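# Lay the boxed lamp face-up on the display stand

## Task

Put the fragile boxed lamp flat on the loose display stand, front side up, with the entire box supported by the stand's top surface and nothing but the robot in contact with it. Avoid any drop, fall or knock, including bumping the stand. The stand must remain upright and close to its original spot.

## Robot and tools

Robot: two arms, left_arm (base near y = +0.389 m) and right_arm (base near y = -0.464 m), each carrying a dexterous hand; left_arm has a left hand that mirrors the right hand. Scene frame: origin at table height midway between the arms, +x out over the table, +y toward the left_arm side, +z up. Image sides do not match arm names.

Hand point axes (right hand; left mirrors it): +z runs along the straight fingers toward the tips, +y points out of the palm's face, +x crosses the palm away from the thumb (on the left hand +x points toward the thumb). A rigid mast sits at the wrist on the palm side and can strike objects. Fingertips carry rubber caps.

The 48-number row (used by execute_actions and move), all values in [-1, 1], always full length even if one arm is idle: left_arm dx, dy, dz, rx, ry, rz; then 16 left hand motor goals; left_gripper current_limit, speed; then the same 24 numbers for right_arm and right_gripper. Motor order for each hand: index_mcp, index_abd, index_pip, index_dip, thumb_cmc, thumb_axl, thumb_mcp, thumb_ipl, middle_mcp, middle_abd, middle_pip, middle_dip, ring_mcp, ring_abd, ring_pip, ring_dip. The same order applies in hand_goal, hand_measured, hand_current_ma and hand_state.

Pose numbers are offsets, not poses: they count from that arm's Hand target as it was when the action or move began, measured along the Hand target's own axes. 1.0 equals 0.6 m of translation or 180 degrees; rx, ry, rz form a single rotation vector. Every row inside one action refers to that same start, and a fresh call starts from the new Hand target, so resending an offset moves further. All six zeros re-request the current Hand target. The controller clips each step to 70 mm and 16 degrees from the measured hand pose, so a hand can settle short; a following call (even zeros) asks again, or send the remaining gap as an offset.

Hand numbers are absolute hinge goals, scaled between each hinge's two stops; toward -1 the fingers bend toward the palm (_mcp, _pip, _dip), _abd swings sideways, thumb_cmc swings the thumb in front of the palm. Straight positions: finger _mcp +0.75, _abd 0.00, _pip +0.58, _dip +0.70; thumb_cmc +0.71, thumb_axl +0.68, thumb_mcp +0.23, thumb_ipl +0.17. A zero is a real goal, so to keep a hand unchanged resend its hand_goal, hand_current_limit and hand_speed. current_limit maps -1..+1 to 0..550 mA (minimum 11 mA); speed maps to (speed+1)/2 of 8.5 rad/s. Initial values: current_limit +0.4, speed -0.6. A finger only presses while its goal lies past the object's surface. Currents of 495 mA or more held for about 5 s shut a motor down for 10 s.

execute_actions(actions, cameras): actions is a list of actions; each action is up to 15 rows at 1/30 s per step, and a short action repeats its final row. Images come back only when actions is empty or cameras names them (["all"], [] or names).

move(target, speed, blend, blocking, cameras): target is one row or up to 15 rows, every row an offset from the same starting Hand targets (not chained). speed in m/s, 0.002 to 1, default 0.25 (rotation capped at twice that in rad/s); one value or one per target. blend in m rounds corners of a list; 0 stops at each. Paths are straight, don't avoid obstacles, last 0.5 to 10 s, and hands lag and overshoot more when fast or with a stretched arm. Keep paths away from an arm's own base. Faster contacts and targets set deeper past a contact push harder. blocking=false returns after about 0.5 s while motion continues. The result adds a move: line with the ending (done, off_target, moving, held, fault) and limits (paced = pose was clipped; held = steps withheld, e.g. by the clearance check between arms).

wait(seconds 0 to 10, cameras): let time pass holding commands. stop(cameras): brakes a running move. zoom_image(camera, region [x0,y0,x1,y1] pixels, at most 504 by 504) on cam_high (896x504), cam_low (896x504), cam_left_wrist (672x504) or cam_right_wrist (672x504), latest images only. show_instructions(): shows the reference pages. clear_fault(arm: left_arm or right_arm): clears a reported torque fault. finished_scene(scene): ends the current scene, given its number as printed at the end of results; irreversible.

Results: end_effector_position (m), end_effector_quat_wxyz, velocities in the scene frame; Hand target (base for the next offsets); joint positions and torques (torques include arm weight, offsets and noise); hand readings; motor temperatures; step readings of position for action calls. Printed positions can be off by a few centimetres.

Avoid: letting the box drop or slip, releasing it while moving, knocking or tipping the stand, hitting the table hard, arms or hands touching each other (the clearance check may not prevent it), and long pushes or heavy holds that heat motors (MOTOR HOT at 65 °C, brakes at 80 °C) or trigger a TORQUE FAULT (contact limits in N m: waist 47, shoulder 45.6, elbow 38.4, forearm roll 20.5, wrist pitch 12.6, wrist roll 13.7). After a HAND FAULT line, remaining motion calls in that reply are skipped. To stop pressing on something, command the target back past the hand point.

Each tool is called after ">>>" in YAML: its name, and indented under it one key for each argument.

Reference images:

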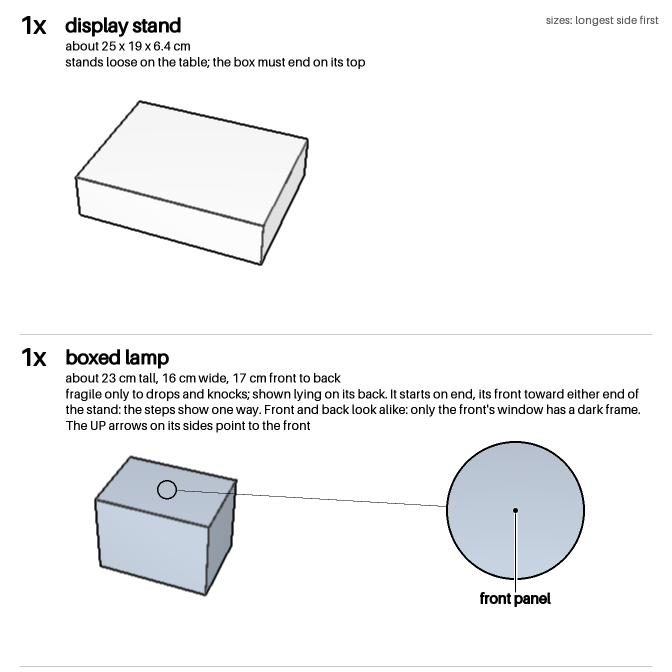

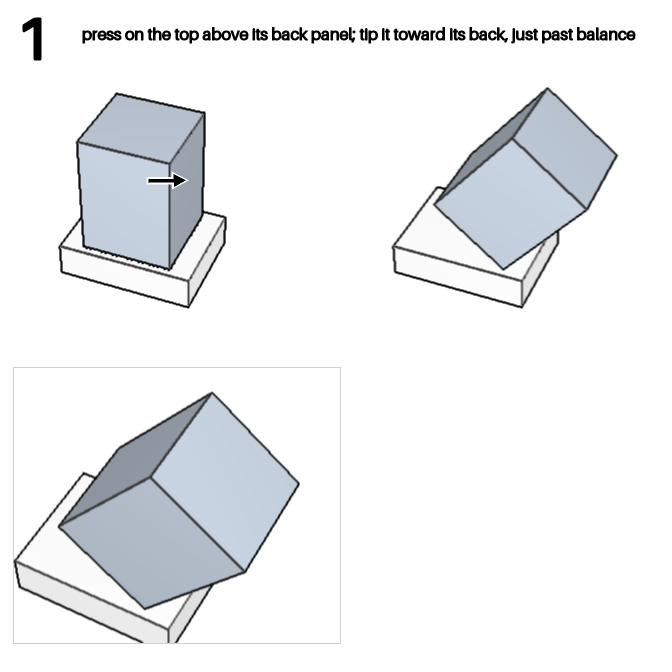

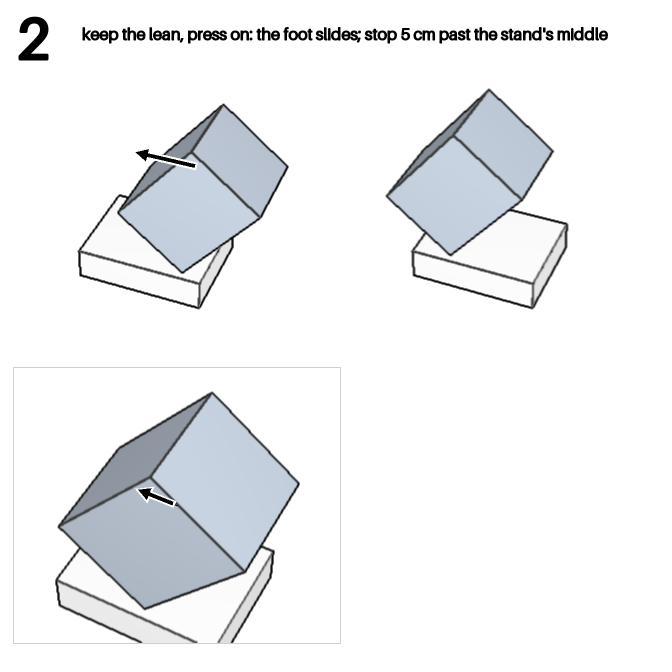

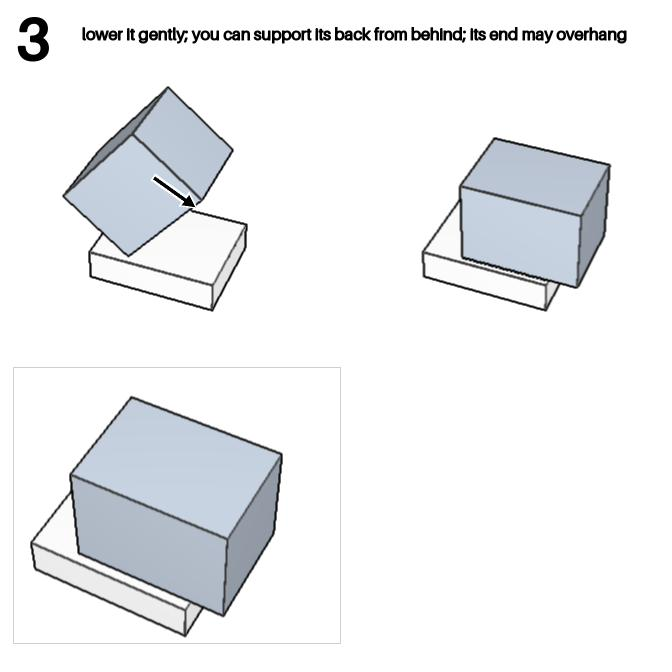

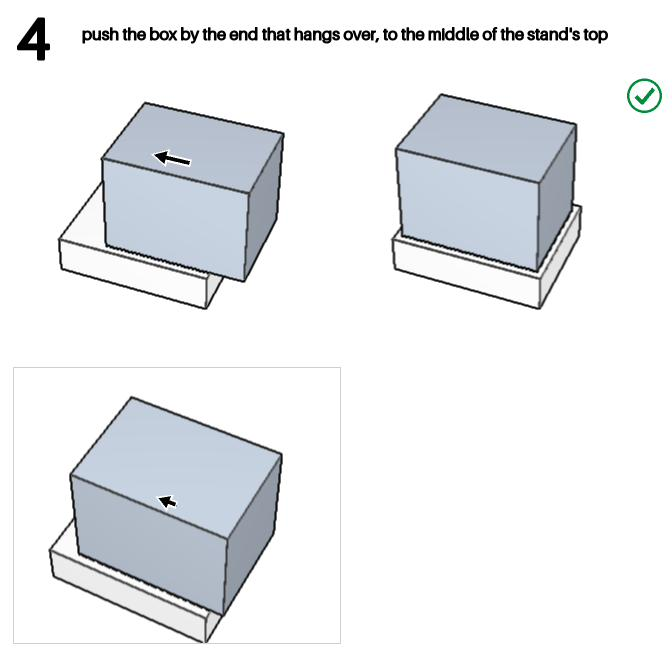

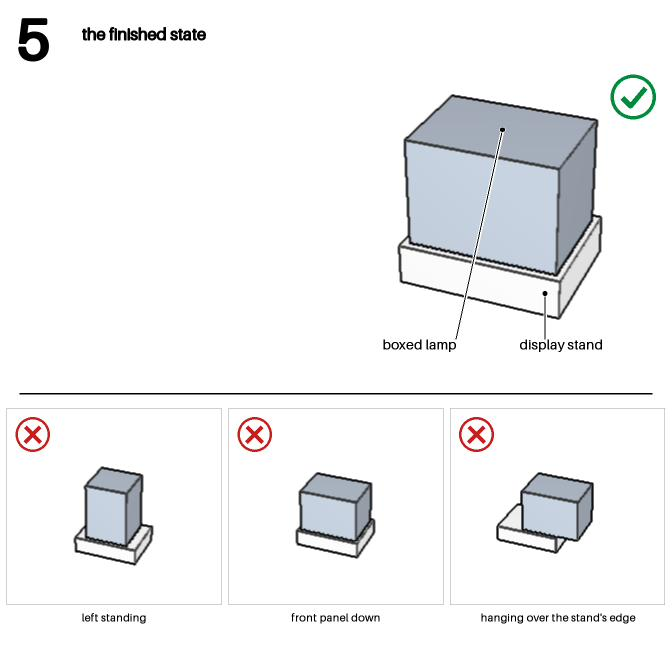

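## Session

>>> execute_actions:
  actions: []

Scene clock: 0.00 s.
left_arm: end_effector_position=(+0.1990, -0.3138, +0.1948) hand_goal=(+0.754, +0.000, +0.576, +0.696, +0.714, +0.678, +0.226, +0.168, +0.754, +0.000, +0.576, +0.696, +0.754, +0.000, +0.576, +0.696) hand_measured=(+0.754, +0.000, +0.576, +0.696, +0.714, +0.678, +0.226, +0.168, +0.754, +0.000, +0.576, +0.696, +0.754, +0.000, +0.576, +0.696) hand_current_ma=(+0, +0, +0, +0, +0, +0, +0, +0, +0, +0, +0, +0, +0, +0, +0, +0) hand_state=(goal, goal, goal, goal, goal, goal, goal, goal, goal, goal, goal, goal, goal, goal, goal, goal) hand_current_limit=0.40 hand_speed=-0.60 end_effector_quat_wxyz=(-0.026, +0.975, +0.220, -0.024) | right_arm: end_effector_position=(+0.6001, -0.4381, +0.1527) hand_goal=(+0.754, +0.000, +0.576, +0.696, +0.714, +0.678, +0.226, +0.168, +0.754, +0.000, +0.576, +0.696, +0.754, +0.000, +0.576, +0.696) hand_measured=(+0.754, +0.000, +0.576, +0.696, +0.714, +0.678, +0.226, +0.168, +0.754, +0.000, +0.576, +0.696, +0.754, +0.000, +0.576, +0.696) hand_current_ma=(+0, +0, +0, +0, +0, +0, +0, +0, +0, +0, +0, +0, +0, +0, +0, +0) hand_state=(goal, goal, goal, goal, goal, goal, goal, goal, goal, goal, goal, goal, goal, goal, goal, goal) hand_current_limit=0.40 hand_speed=-0.60 end_effector_quat_wxyz=(+0.028, -0.182, +0.843, -0.505)
Joint positions: left_arm=[-1.348 -0.75 -1.45 -0.073 -0.752 1.358] | right_arm=[0.334 -0.708 -1.141 -1.314 -1.125 0.929]
Joint velocities: within noise
Joint torques (N m): no reading
Motor temperatures (°C): left_arm=[27 29 29 31 33 33] | right_arm=[27 30 28 32 28 31]
Hand target: left_arm +0.1990, -0.3138, +0.1948; -0.026, +0.975, +0.220, -0.024 | right_arm +0.6001, -0.4381, +0.1527; +0.028, -0.182, +0.843, -0.505

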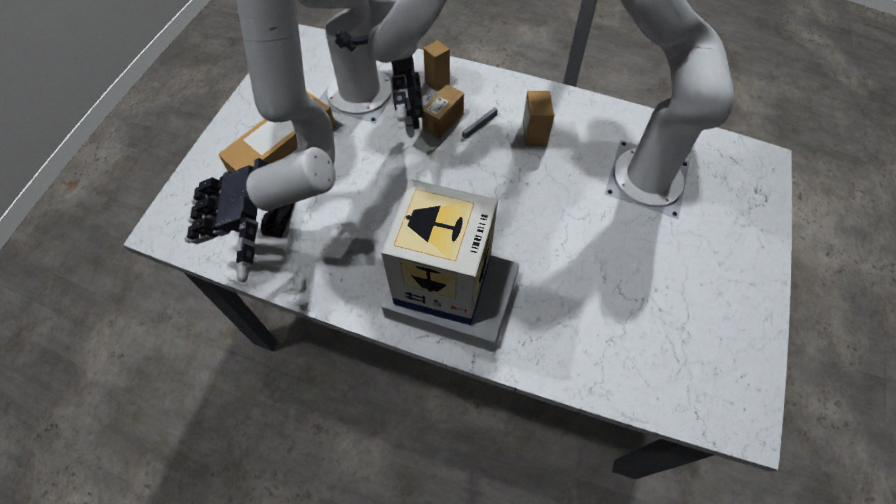

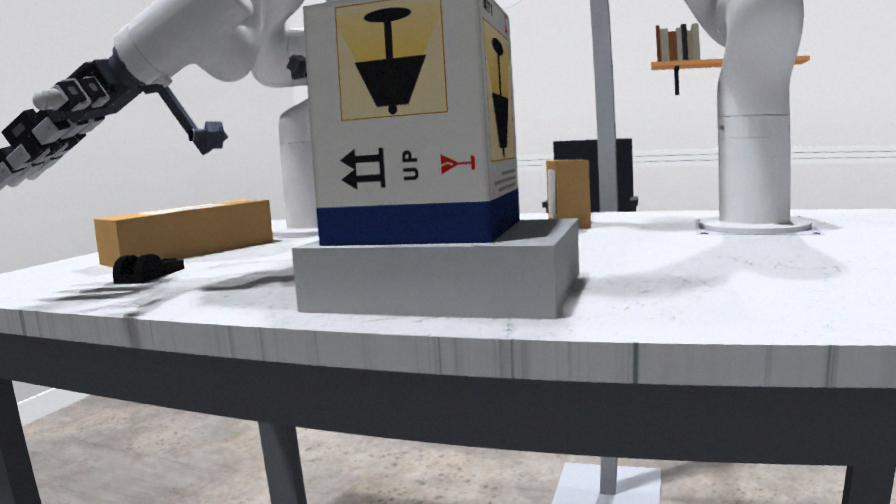

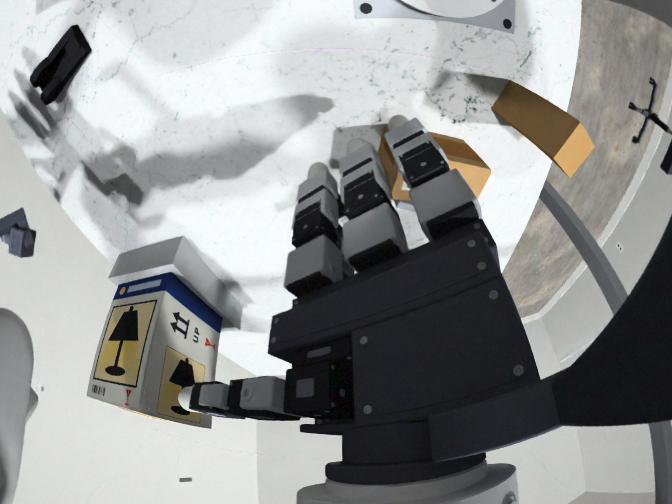

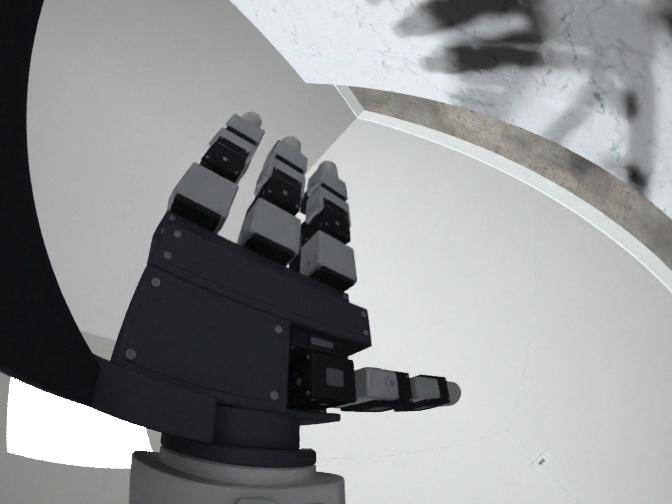

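>>> zoom_image:
  camera: "cam_high"
  region: [320, 160, 600, 380]

>>> zoom_image:
  camera: "cam_low"
  region: [240, 0, 660, 340]

>>> zoom_image:
  camera: "cam_high"
  region: [100, 0, 560, 340]

>>> zoom_image:
  camera: "cam_left_wrist"
  region: [60, 200, 400, 460]

Scaled by 1.800 from the camera's 896x504 image, which has a finer 1280x720 frame.

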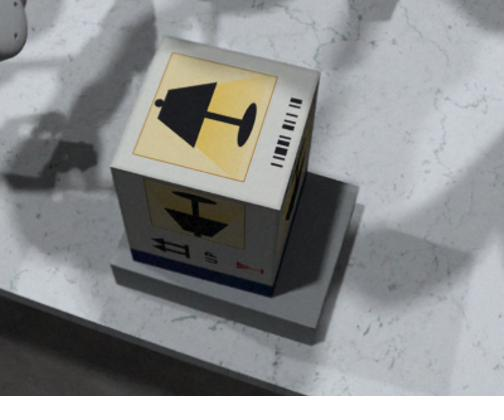

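Scaled by 1.200 from the camera's 896x504 image, which has a finer 1280x720 frame.

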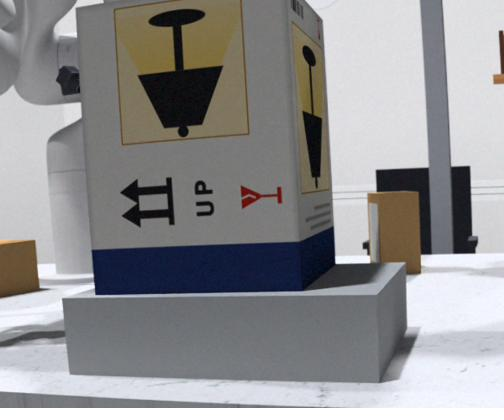

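Scaled by 1.096 from the camera's 896x504 image, which has a finer 1280x720 frame.

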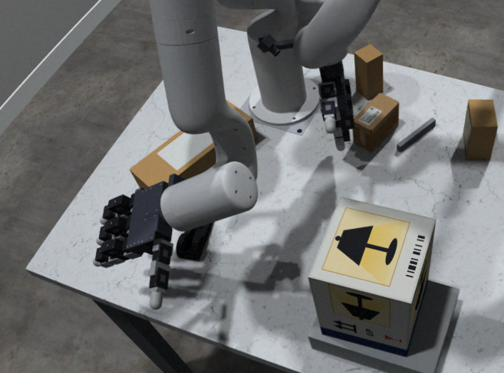

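Scaled by 1.482 from the camera's 672x504 image, which has a finer 960x720 frame.

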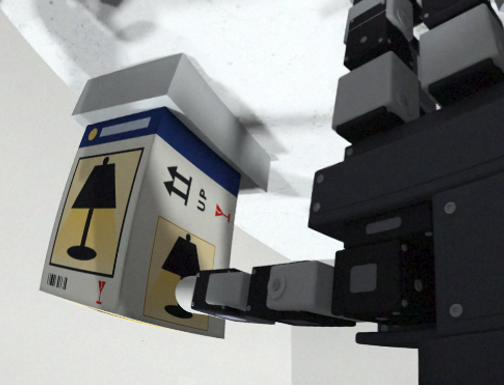

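>>> zoom_image:
  camera: "cam_high"
  region: [340, 20, 520, 160]

>>> zoom_image:
  camera: "cam_high"
  region: [160, 140, 340, 290]

>>> zoom_image:
  camera: "cam_high"
  region: [570, 100, 750, 250]

Scaled by 2.800 from the camera's 896x504 image, which has a finer 1280x720 frame.

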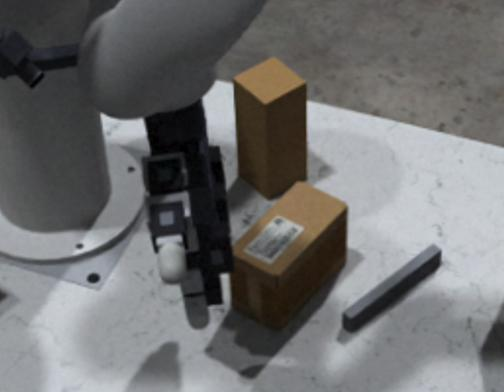

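Scaled by 2.800 from the camera's 896x504 image, which has a finer 1280x720 frame.

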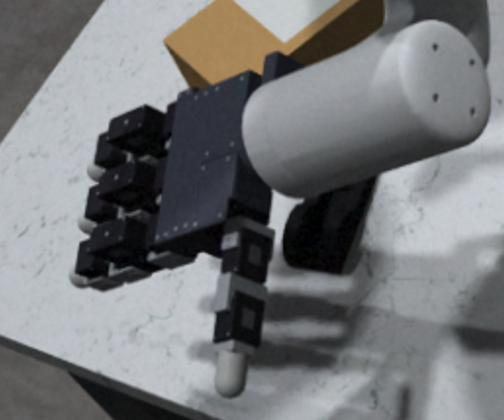

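Scaled by 2.800 from the camera's 896x504 image, which has a finer 1280x720 frame.

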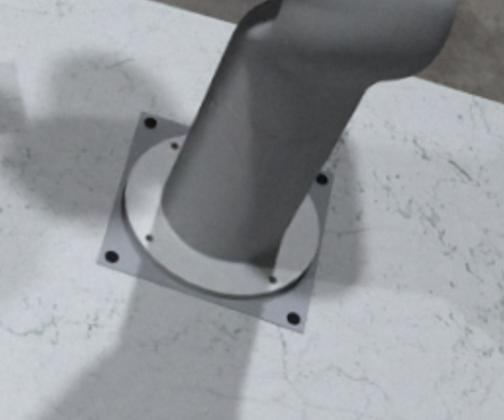

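>>> move:
  target:
    - [0.0528,-0.0833,-0.3647,0,0,0,0.754,0,0.576,0.696,0.714,0.678,0.226,0.168,0.754,0,0.576,0.696,0.754,0,0.576,0.696,0.4,-0.6,0.1248,-0.2395,-0.1462,0.029,-0.2614,-0.0656,0.754,0,0.576,0.696,0.714,0.678,0.226,0.168,0.754,0,0.576,0.696,0.754,0,0.576,0.696,0.4,-0.6]
    - [0.3977,-0.5015,-0.4097,-0.0083,0.0077,0.0706,0.754,0,0.576,0.696,0.714,0.678,0.226,0.168,0.754,0,0.576,0.696,0.754,0,0.576,0.696,0.4,-0.6,0.1,-0.21,-0.15,0.06,-0.54,-0.136,0.754,0,0.576,0.696,0.714,0.678,0.226,0.168,0.754,0,0.576,0.696,0.754,0,0.576,0.696,0.4,-0.6]
    - [0.7808,-0.7253,-0.4095,-0.0166,0.0153,0.1412,0.754,0,0.576,0.696,0.714,0.678,0.226,0.168,0.754,0,0.576,0.696,0.754,0,0.576,0.696,0.4,-0.6,0.07,-0.1845,-0.156,0.0967,-0.8713,-0.2187,0.754,0,0.576,0.696,0.714,0.678,0.226,0.168,0.754,0,0.576,0.696,0.754,0,0.576,0.696,0.4,-0.6]
  blend: 0.04
  cameras: ["all"]

Scene clock: 475.10 s.
left_arm: end_effector_position=(+0.4496, +0.2701, +0.4506) hand_goal=(+0.754, +0.000, +0.576, +0.696, +0.714, +0.678, +0.226, +0.168, +0.754, +0.000, +0.576, +0.696, +0.754, +0.000, +0.576, +0.696) hand_measured=(+0.754, +0.000, +0.576, +0.696, +0.714, +0.678, +0.224, +0.168, +0.754, +0.000, +0.576, +0.696, +0.754, +0.000, +0.576, +0.696) hand_current_ma=(-3, +0, +3, +0, +1, -3, -10, -1, -3, +0, +3, +0, -3, +0, +3, +0) hand_state=(goal, goal, goal, goal, goal, goal, goal, goal, goal, goal, goal, goal, goal, goal, goal, goal) hand_current_limit=0.40 hand_speed=-0.60 end_effector_quat_wxyz=(-0.001, +1.000, +0.000, +0.000) | right_arm: end_effector_position=(+0.5703, -0.4202, +0.2996) hand_goal=(+0.754, +0.000, +0.576, +0.696, +0.714, +0.678, +0.226, +0.168, +0.754, +0.000, +0.576, +0.696, +0.754, +0.000, +0.576, +0.696) hand_measured=(+0.746, +0.000, +0.576, +0.696, +0.708, +0.678, +0.226, +0.168, +0.746, +0.000, +0.576, +0.696, +0.746, +0.000, +0.576, +0.696) hand_current_ma=(-14, +0, +0, +0, -9, -1, +0, +0, -15, +0, +0, +0, -14, +0, +0, +0) hand_state=(goal, goal, goal, goal, goal, goal, goal, goal, goal, goal, goal, goal, goal, goal, goal, goal) hand_current_limit=0.40 hand_speed=-0.60 end_effector_quat_wxyz=(+0.706, -0.708, +0.004, +0.002)
Joint positions: left_arm=[-0.042 0.144 -0.912 0.001 -1.056 3.053] | right_arm=[-0.258 -0.705 -1.281 -4.959 -1.724 2.134]
Joint torques (N m): left_arm=[9.65 -0.46 -21.81 -1.6 3.58 1.11] | right_arm=[10.21 18.62 -32.91 -3.22 -4.04 -1.26]
Hand target: left_arm +0.4497, +0.2701, +0.4506; -0.001, +1.000, +0.000, +0.000 | right_arm +0.5703, -0.4202, +0.2996; +0.706, -0.708, +0.004, +0.002
Off the commanded pose: left_arm 0.000 m, 0 deg | right_arm 0.000 m, 0 deg.
move: done

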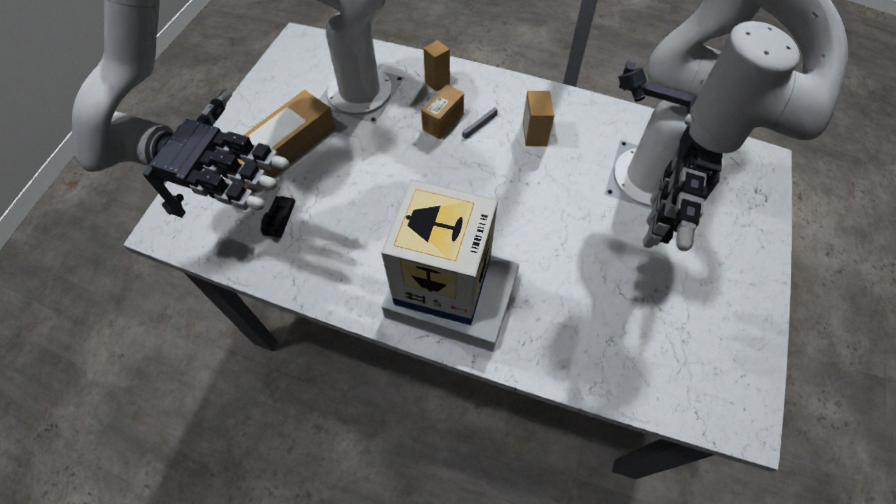

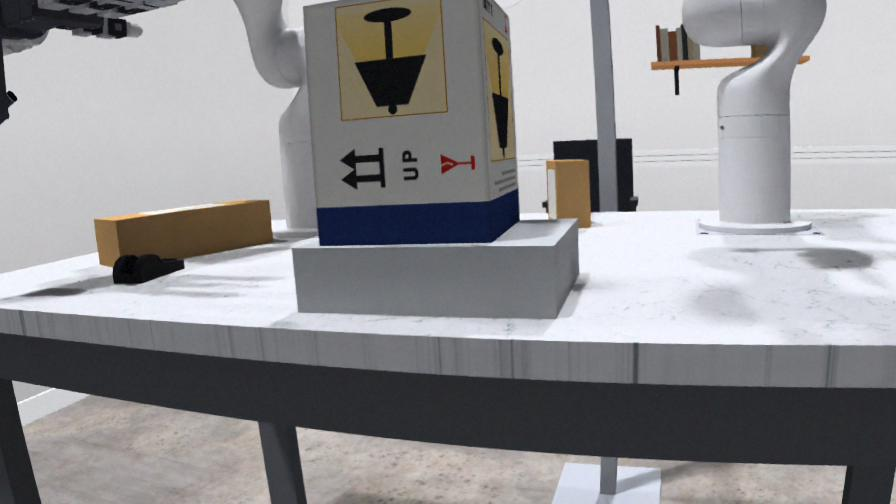

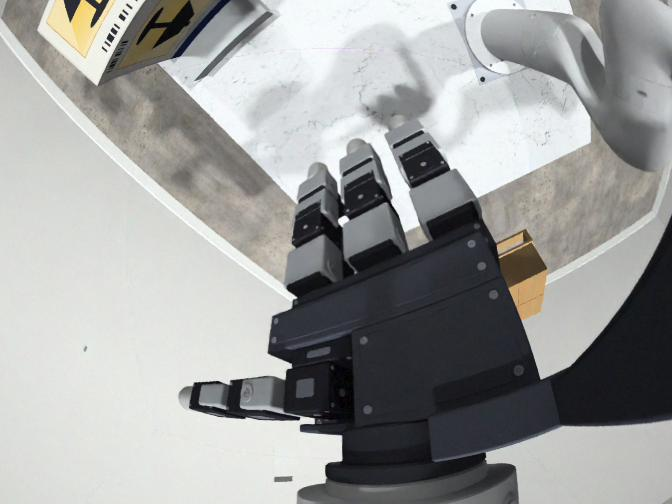

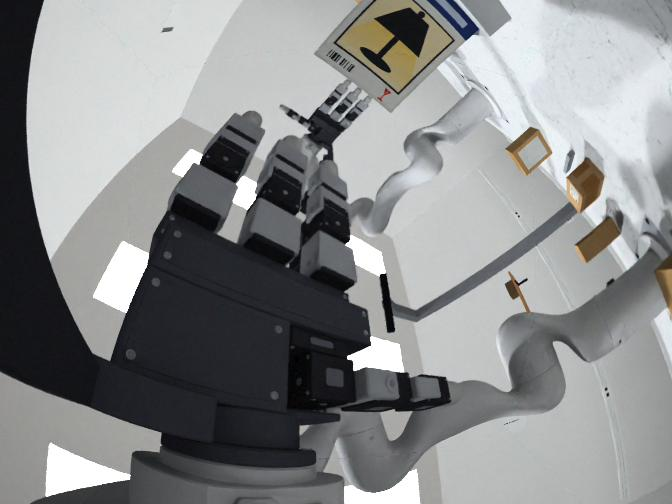

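>>> move:
  target:
    - [0.2017,0.1167,0.2,-0.25,0.0044,-0.0105,0.754,0,0.576,0.696,0.714,0.678,0.226,0.168,0.754,0,0.576,0.696,0.754,0,0.576,0.696,0.4,-0.6,-0.04,0.09,0.07,0,0,0,0.754,0,0.576,0.696,0.714,0.678,0.226,0.168,0.754,0,0.576,0.696,0.754,0,0.576,0.696,0.4,-0.6]
    - [0.2017,0.1917,0.376,-0.25,0.0044,-0.0105,0.754,0,0.576,0.696,0.714,0.678,0.226,0.168,0.754,0,0.576,0.696,0.754,0,0.576,0.696,0.4,-0.6,-0.075,0.183,0.133,0,0,0,0.754,0,0.576,0.696,0.714,0.678,0.226,0.168,0.754,0,0.576,0.696,0.754,0,0.576,0.696,0.4,-0.6]
  blend: 0.02
  speed: 0.2
  cameras: ["all"]

Scene clock: 546.13 s.
left_arm: end_effector_position=(+0.5707, +0.1554, +0.2249) hand_goal=(+0.754, +0.000, +0.576, +0.696, +0.714, +0.678, +0.226, +0.168, +0.754, +0.000, +0.576, +0.696, +0.754, +0.000, +0.576, +0.696) hand_measured=(+0.758, +0.000, +0.576, +0.696, +0.718, +0.678, +0.224, +0.168, +0.758, +0.000, +0.576, +0.696, +0.758, +0.000, +0.576, +0.696) hand_current_ma=(+20, +0, +3, +0, +17, -3, -10, -1, +16, +0, +3, +0, +17, +0, +3, +0) hand_state=(goal, goal, goal, goal, goal, goal, goal, goal, goal, goal, goal, goal, goal, goal, goal, goal) hand_current_limit=0.40 hand_speed=-0.60 end_effector_quat_wxyz=(+0.382, +0.924, +0.016, +0.007) | right_arm: end_effector_position=(+0.5247, -0.3406, +0.1899) hand_goal=(+0.754, +0.000, +0.576, +0.696, +0.714, +0.678, +0.226, +0.168, +0.754, +0.000, +0.576, +0.696, +0.754, +0.000, +0.576, +0.696) hand_measured=(+0.746, +0.000, +0.576, +0.696, +0.708, +0.678, +0.226, +0.168, +0.746, +0.000, +0.576, +0.696, +0.746, +0.000, +0.576, +0.696) hand_current_ma=(-15, +0, +0, +0, -10, -1, +0, +0, -15, +0, +0, +0, -15, +0, +0, +0) hand_state=(goal, goal, goal, goal, goal, goal, goal, goal, goal, goal, goal, goal, goal, goal, goal, goal) hand_current_limit=0.40 hand_speed=-0.60 end_effector_quat_wxyz=(+0.706, -0.708, +0.004, +0.002)
Joint positions: left_arm=[0.008 -0.625 -0.935 -1.337 -0.81 4.278] | right_arm=[-0.142 -0.793 -1.094 -4.88 -1.62 1.875]
Joint torques (N m): left_arm=[-10.51 8.72 -16.71 -2.49 2.09 1.22] | right_arm=[9.94 17.11 -4.43 4.87 1.38 -1.28]
Hand target: left_arm +0.5707, +0.1553, +0.2249; +0.382, +0.924, +0.016, +0.007 | right_arm +0.5247, -0.3406, +0.1899; +0.706, -0.708, +0.004, +0.002
Off the commanded pose: left_arm 0.000 m, 0 deg | right_arm 0.000 m, 0 deg.
move: done

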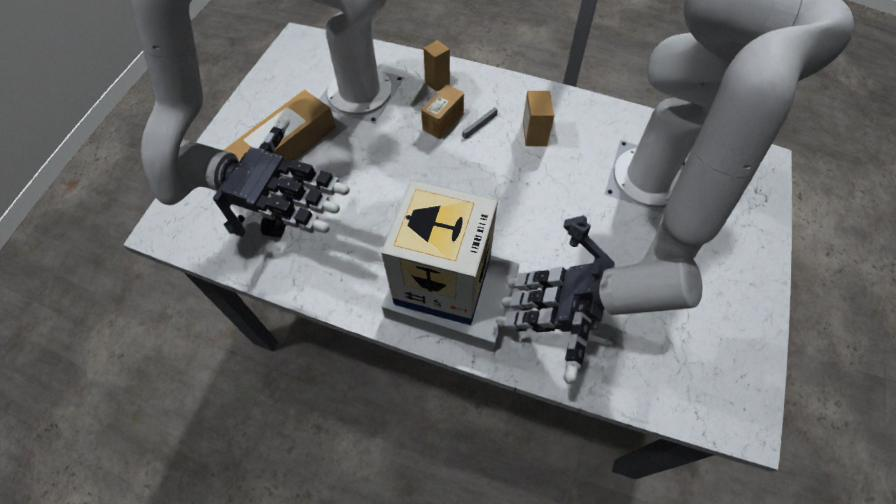

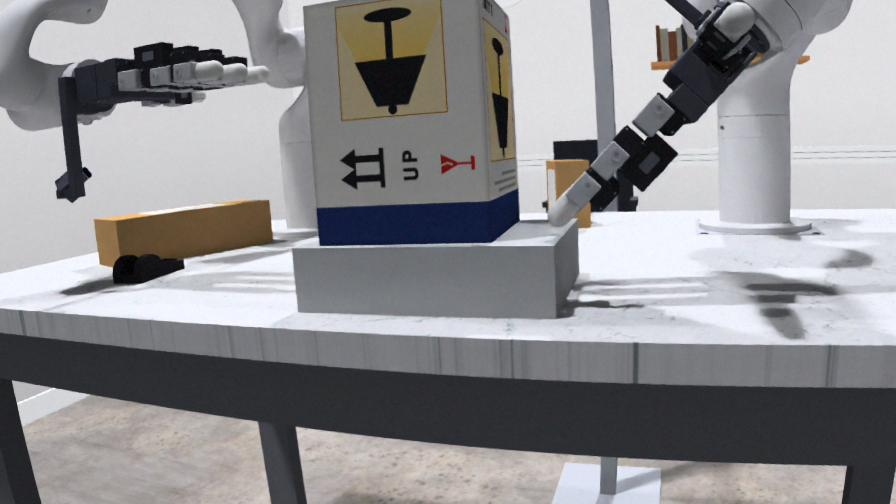

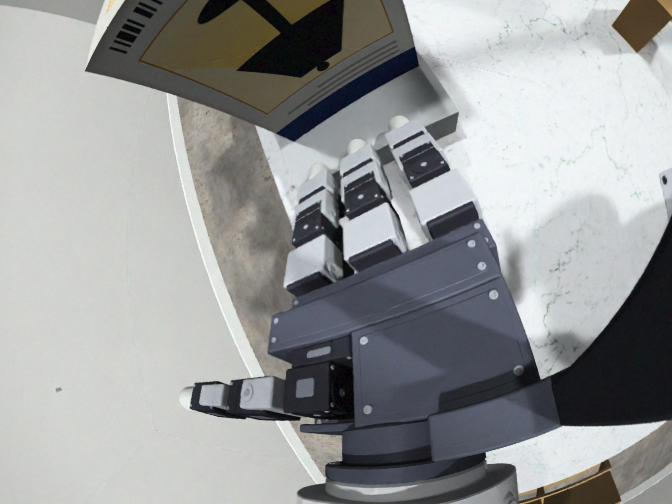

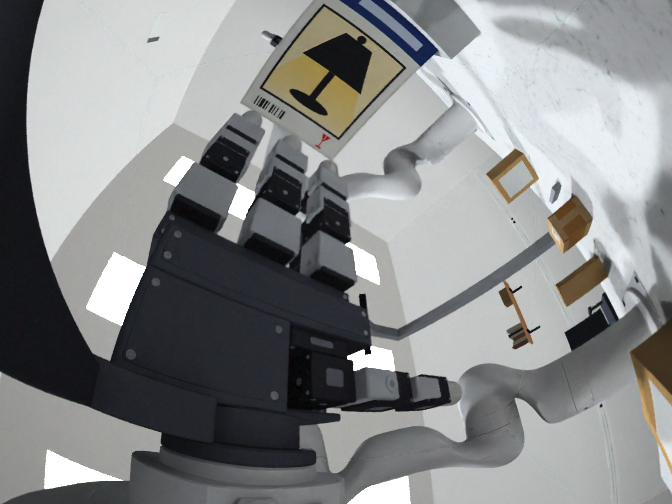

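>>> move:
  target: [0,0.0471,0.0471,0,0,0,0.754,0,0.576,0.696,0.714,0.678,0.226,0.168,0.754,0,0.576,0.696,0.754,0,0.576,0.696,0.4,-0.6,0,0,0,0,0,0,0.754,0,0.576,0.696,0.714,0.678,0.226,0.168,0.754,0,0.576,0.696,0.754,0,0.576,0.696,0.4,-0.6]
  speed: 0.06
  cameras: ["cam_left_wrist","cam_low"]

Scene clock: 560.40 s.
left_arm: end_effector_position=(+0.5721, +0.1155, +0.2248) hand_goal=(+0.754, +0.000, +0.576, +0.696, +0.714, +0.678, +0.226, +0.168, +0.754, +0.000, +0.576, +0.696, +0.754, +0.000, +0.576, +0.696) hand_measured=(+0.758, +0.000, +0.576, +0.696, +0.718, +0.678, +0.224, +0.168, +0.758, +0.000, +0.576, +0.696, +0.758, +0.000, +0.576, +0.696) hand_current_ma=(+20, +0, +3, +0, +17, -3, -10, -1, +16, +0, +3, +0, +17, +0, +3, +0) hand_state=(goal, goal, goal, goal, goal, goal, goal, goal, goal, goal, goal, goal, goal, goal, goal, goal) hand_current_limit=0.40 hand_speed=-0.60 end_effector_quat_wxyz=(+0.382, +0.924, +0.016, +0.007) | right_arm: end_effector_position=(+0.5247, -0.3406, +0.1899) hand_goal=(+0.754, +0.000, +0.576, +0.696, +0.714, +0.678, +0.226, +0.168, +0.754, +0.000, +0.576, +0.696, +0.754, +0.000, +0.576, +0.696) hand_measured=(+0.746, +0.000, +0.576, +0.696, +0.708, +0.678, +0.226, +0.168, +0.746, +0.000, +0.576, +0.696, +0.746, +0.000, +0.576, +0.696) hand_current_ma=(-15, +0, +0, +0, -10, -1, +0, +0, -15, +0, +0, +0, -15, +0, +0, +0) hand_state=(goal, goal, goal, goal, goal, goal, goal, goal, goal, goal, goal, goal, goal, goal, goal, goal) hand_current_limit=0.40 hand_speed=-0.60 end_effector_quat_wxyz=(+0.706, -0.708, +0.004, +0.002)
Joint positions: left_arm=[-0.07 -0.632 -0.949 -1.402 -0.787 4.264] | right_arm=[-0.142 -0.793 -1.094 -4.88 -1.62 1.875]
Joint torques (N m): left_arm=[-10.92 10.17 -16.88 -3.29 2.11 -0.99] | right_arm=[9.19 17.14 -4.13 4.93 1.48 -1.32]
Hand target: left_arm +0.5721, +0.1154, +0.2248; +0.382, +0.924, +0.016, +0.007 | right_arm +0.5247, -0.3406, +0.1899; +0.706, -0.708, +0.004, +0.002
Off the commanded pose: left_arm 0.000 m, 0 deg | right_arm 0.000 m, 0 deg.
move: done
Images, in order (width x height): cam_low 896x504, cam_left_wrist 672x504.

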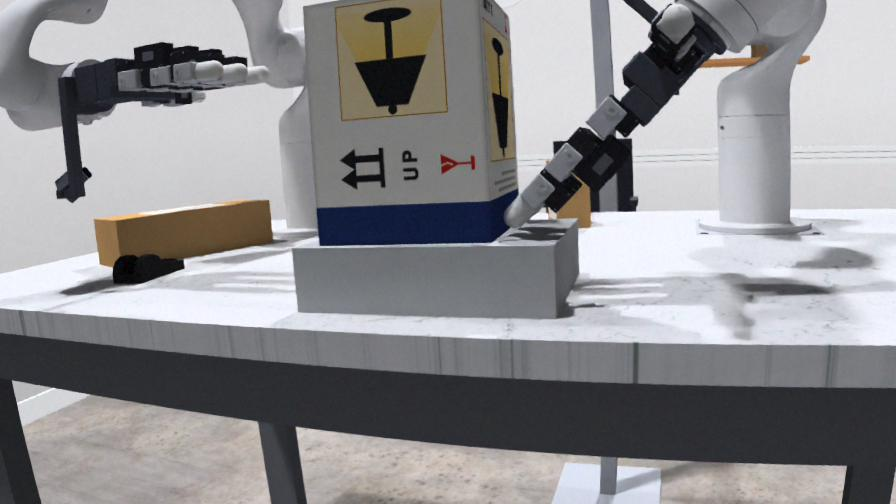

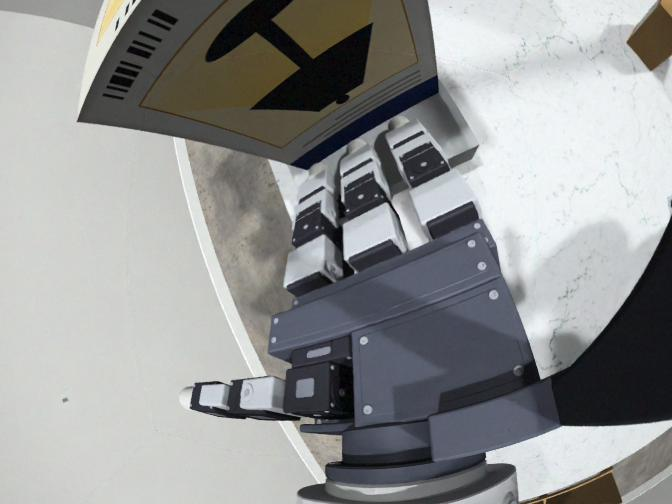

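>>> move:
  target: [0,0.0177,0.0177,0,0,0,0.754,0,0.576,0.696,0.714,0.678,0.226,0.168,0.754,0,0.576,0.696,0.754,0,0.576,0.696,0.4,-0.6,0,0,0,0,0,0,0.754,0,0.576,0.696,0.714,0.678,0.226,0.168,0.754,0,0.576,0.696,0.754,0,0.576,0.696,0.4,-0.6]
  speed: 0.03
  cameras: ["cam_left_wrist","cam_low"]

Scene clock: 570.10 s.
left_arm: end_effector_position=(+0.5726, +0.1005, +0.2248) hand_goal=(+0.754, +0.000, +0.576, +0.696, +0.714, +0.678, +0.226, +0.168, +0.754, +0.000, +0.576, +0.696, +0.754, +0.000, +0.576, +0.696) hand_measured=(+0.762, +0.002, +0.578, +0.696, +0.718, +0.678, +0.224, +0.168, +0.760, +0.000, +0.576, +0.696, +0.758, +0.000, +0.576, +0.696) hand_current_ma=(+38, +3, +5, +0, +17, -3, -10, -1, +22, +0, +3, +0, +19, +0, +3, +0) hand_state=(goal, goal, goal, goal, goal, goal, goal, goal, goal, goal, goal, goal, goal, goal, goal, goal) hand_current_limit=0.40 hand_speed=-0.60 end_effector_quat_wxyz=(+0.382, +0.924, +0.016, +0.007) | right_arm: end_effector_position=(+0.5247, -0.3406, +0.1899) hand_goal=(+0.754, +0.000, +0.576, +0.696, +0.714, +0.678, +0.226, +0.168, +0.754, +0.000, +0.576, +0.696, +0.754, +0.000, +0.576, +0.696) hand_measured=(+0.746, +0.000, +0.576, +0.696, +0.708, +0.678, +0.226, +0.168, +0.746, +0.000, +0.576, +0.696, +0.746, +0.000, +0.576, +0.696) hand_current_ma=(-15, +0, +0, +0, -10, -1, +0, +0, -15, +0, +0, +0, -15, +0, +0, +0) hand_state=(goal, goal, goal, goal, goal, goal, goal, goal, goal, goal, goal, goal, goal, goal, goal, goal) hand_current_limit=0.40 hand_speed=-0.60 end_effector_quat_wxyz=(+0.706, -0.708, +0.004, +0.002)
Joint positions: left_arm=[-0.1 -0.636 -0.956 -1.425 -0.779 4.257] | right_arm=[-0.142 -0.793 -1.094 -4.88 -1.62 1.875]
Joint torques (N m): left_arm=[-12.43 9.49 -16.85 -2.72 2.04 -1.1] | right_arm=[8.77 17.48 -4.27 4.97 1.4 -1.28]
Hand target: left_arm +0.5726, +0.1004, +0.2248; +0.382, +0.924, +0.016, +0.007 | right_arm +0.5247, -0.3406, +0.1899; +0.706, -0.708, +0.004, +0.002
Off the commanded pose: left_arm 0.000 m, 0 deg | right_arm 0.000 m, 0 deg.
move: done
Images, in order (width x height): cam_low 896x504, cam_left_wrist 672x504.

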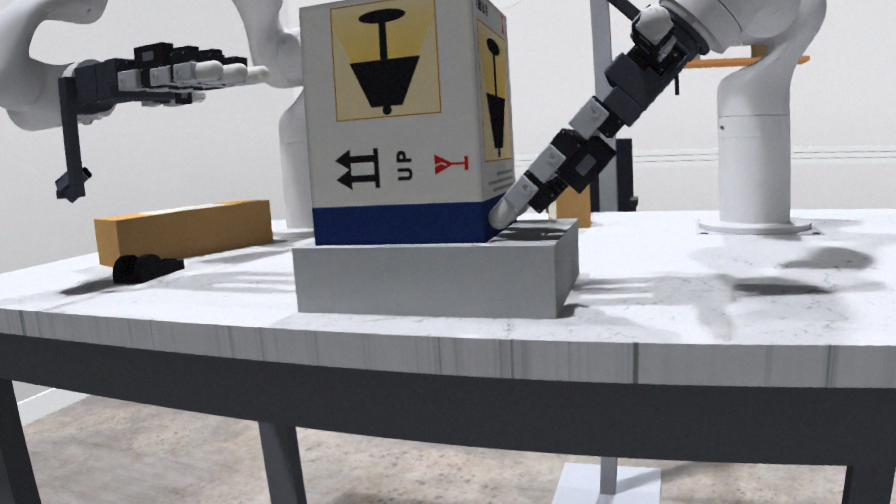

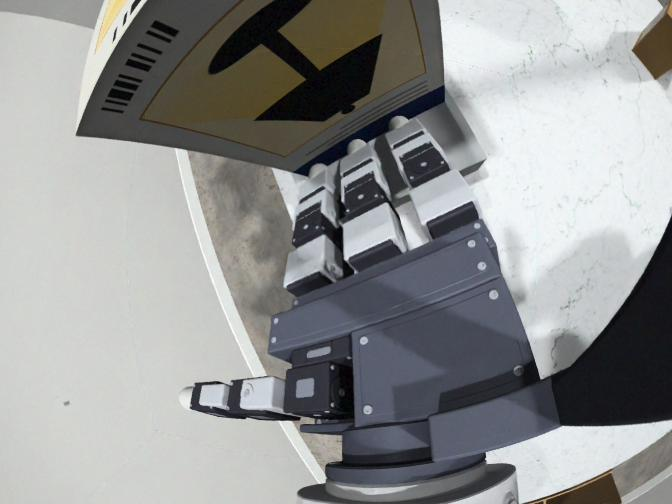

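>>> move:
  target: [0,0.0471,0.0471,0,0,0,0.754,0,0.576,0.696,0.714,0.678,0.226,0.168,0.754,0,0.576,0.696,0.754,0,0.576,0.696,0.4,-0.6,0,0,0,0,0,0,0.754,0,0.576,0.696,0.714,0.678,0.226,0.168,0.754,0,0.576,0.696,0.754,0,0.576,0.696,0.4,-0.6]
  speed: 0.03
  cameras: ["all"]

Scene clock: 581.53 s.
left_arm: end_effector_position=(+0.5740, +0.0605, +0.2248) hand_goal=(+0.754, +0.000, +0.576, +0.696, +0.714, +0.678, +0.226, +0.168, +0.754, +0.000, +0.576, +0.696, +0.754, +0.000, +0.576, +0.696) hand_measured=(+0.762, +0.002, +0.578, +0.696, +0.718, +0.678, +0.224, +0.168, +0.760, +0.000, +0.576, +0.696, +0.760, +0.000, +0.576, +0.696) hand_current_ma=(+38, +3, +5, +0, +17, -3, -10, -1, +24, +0, +3, +0, +23, +0, +3, +0) hand_state=(goal, goal, goal, goal, goal, goal, goal, goal, goal, goal, goal, goal, goal, goal, goal, goal) hand_current_limit=0.40 hand_speed=-0.60 end_effector_quat_wxyz=(+0.382, +0.924, +0.016, +0.007) | right_arm: end_effector_position=(+0.5247, -0.3406, +0.1899) hand_goal=(+0.754, +0.000, +0.576, +0.696, +0.714, +0.678, +0.226, +0.168, +0.754, +0.000, +0.576, +0.696, +0.754, +0.000, +0.576, +0.696) hand_measured=(+0.746, +0.000, +0.576, +0.696, +0.708, +0.678, +0.226, +0.168, +0.746, +0.000, +0.576, +0.696, +0.746, +0.000, +0.576, +0.696) hand_current_ma=(-15, +0, +0, +0, -10, -1, +0, +0, -15, +0, +0, +0, -15, +0, +0, +0) hand_state=(goal, goal, goal, goal, goal, goal, goal, goal, goal, goal, goal, goal, goal, goal, goal, goal) hand_current_limit=0.40 hand_speed=-0.60 end_effector_quat_wxyz=(+0.706, -0.708, +0.004, +0.002)
Joint positions: left_arm=[-0.176 -0.65 -0.982 -1.482 -0.756 4.236] | right_arm=[-0.142 -0.793 -1.094 -4.88 -1.62 1.875]
Joint torques (N m): left_arm=[-10.58 9.81 -16.91 -3.37 2.05 -1.02] | right_arm=[9.2 17.37 -3.71 5.07 1.41 -1.26]
Hand target: left_arm +0.5740, +0.0604, +0.2248; +0.382, +0.924, +0.016, +0.007 | right_arm +0.5247, -0.3406, +0.1899; +0.706, -0.708, +0.004, +0.002
Off the commanded pose: left_arm 0.000 m, 0 deg | right_arm 0.000 m, 0 deg.
move: done

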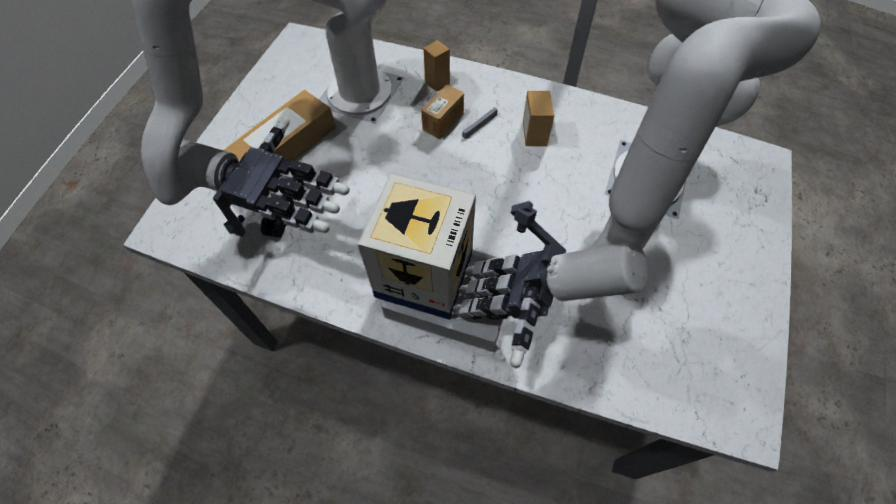

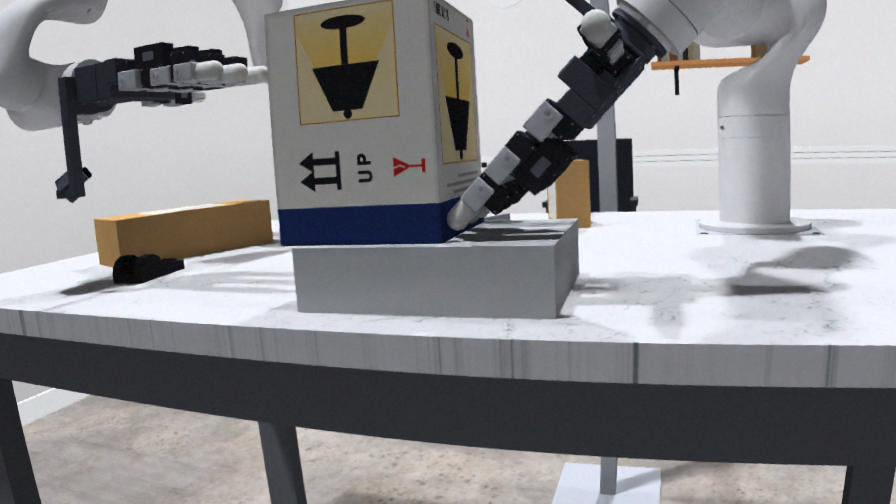

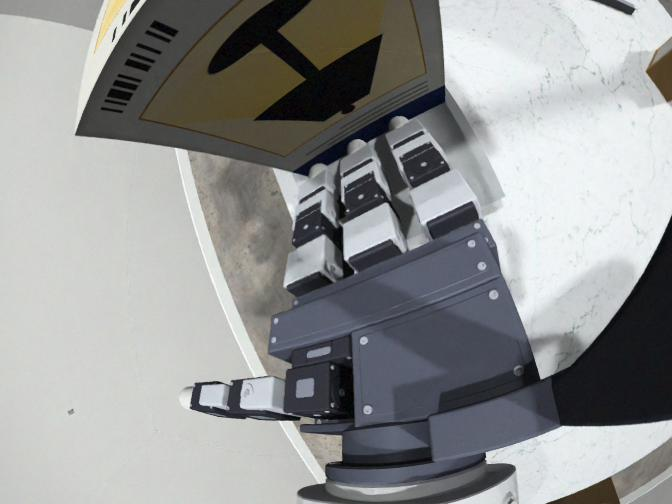

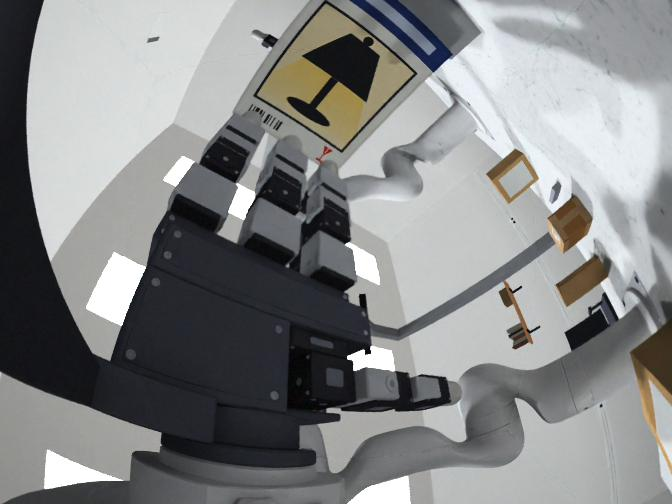

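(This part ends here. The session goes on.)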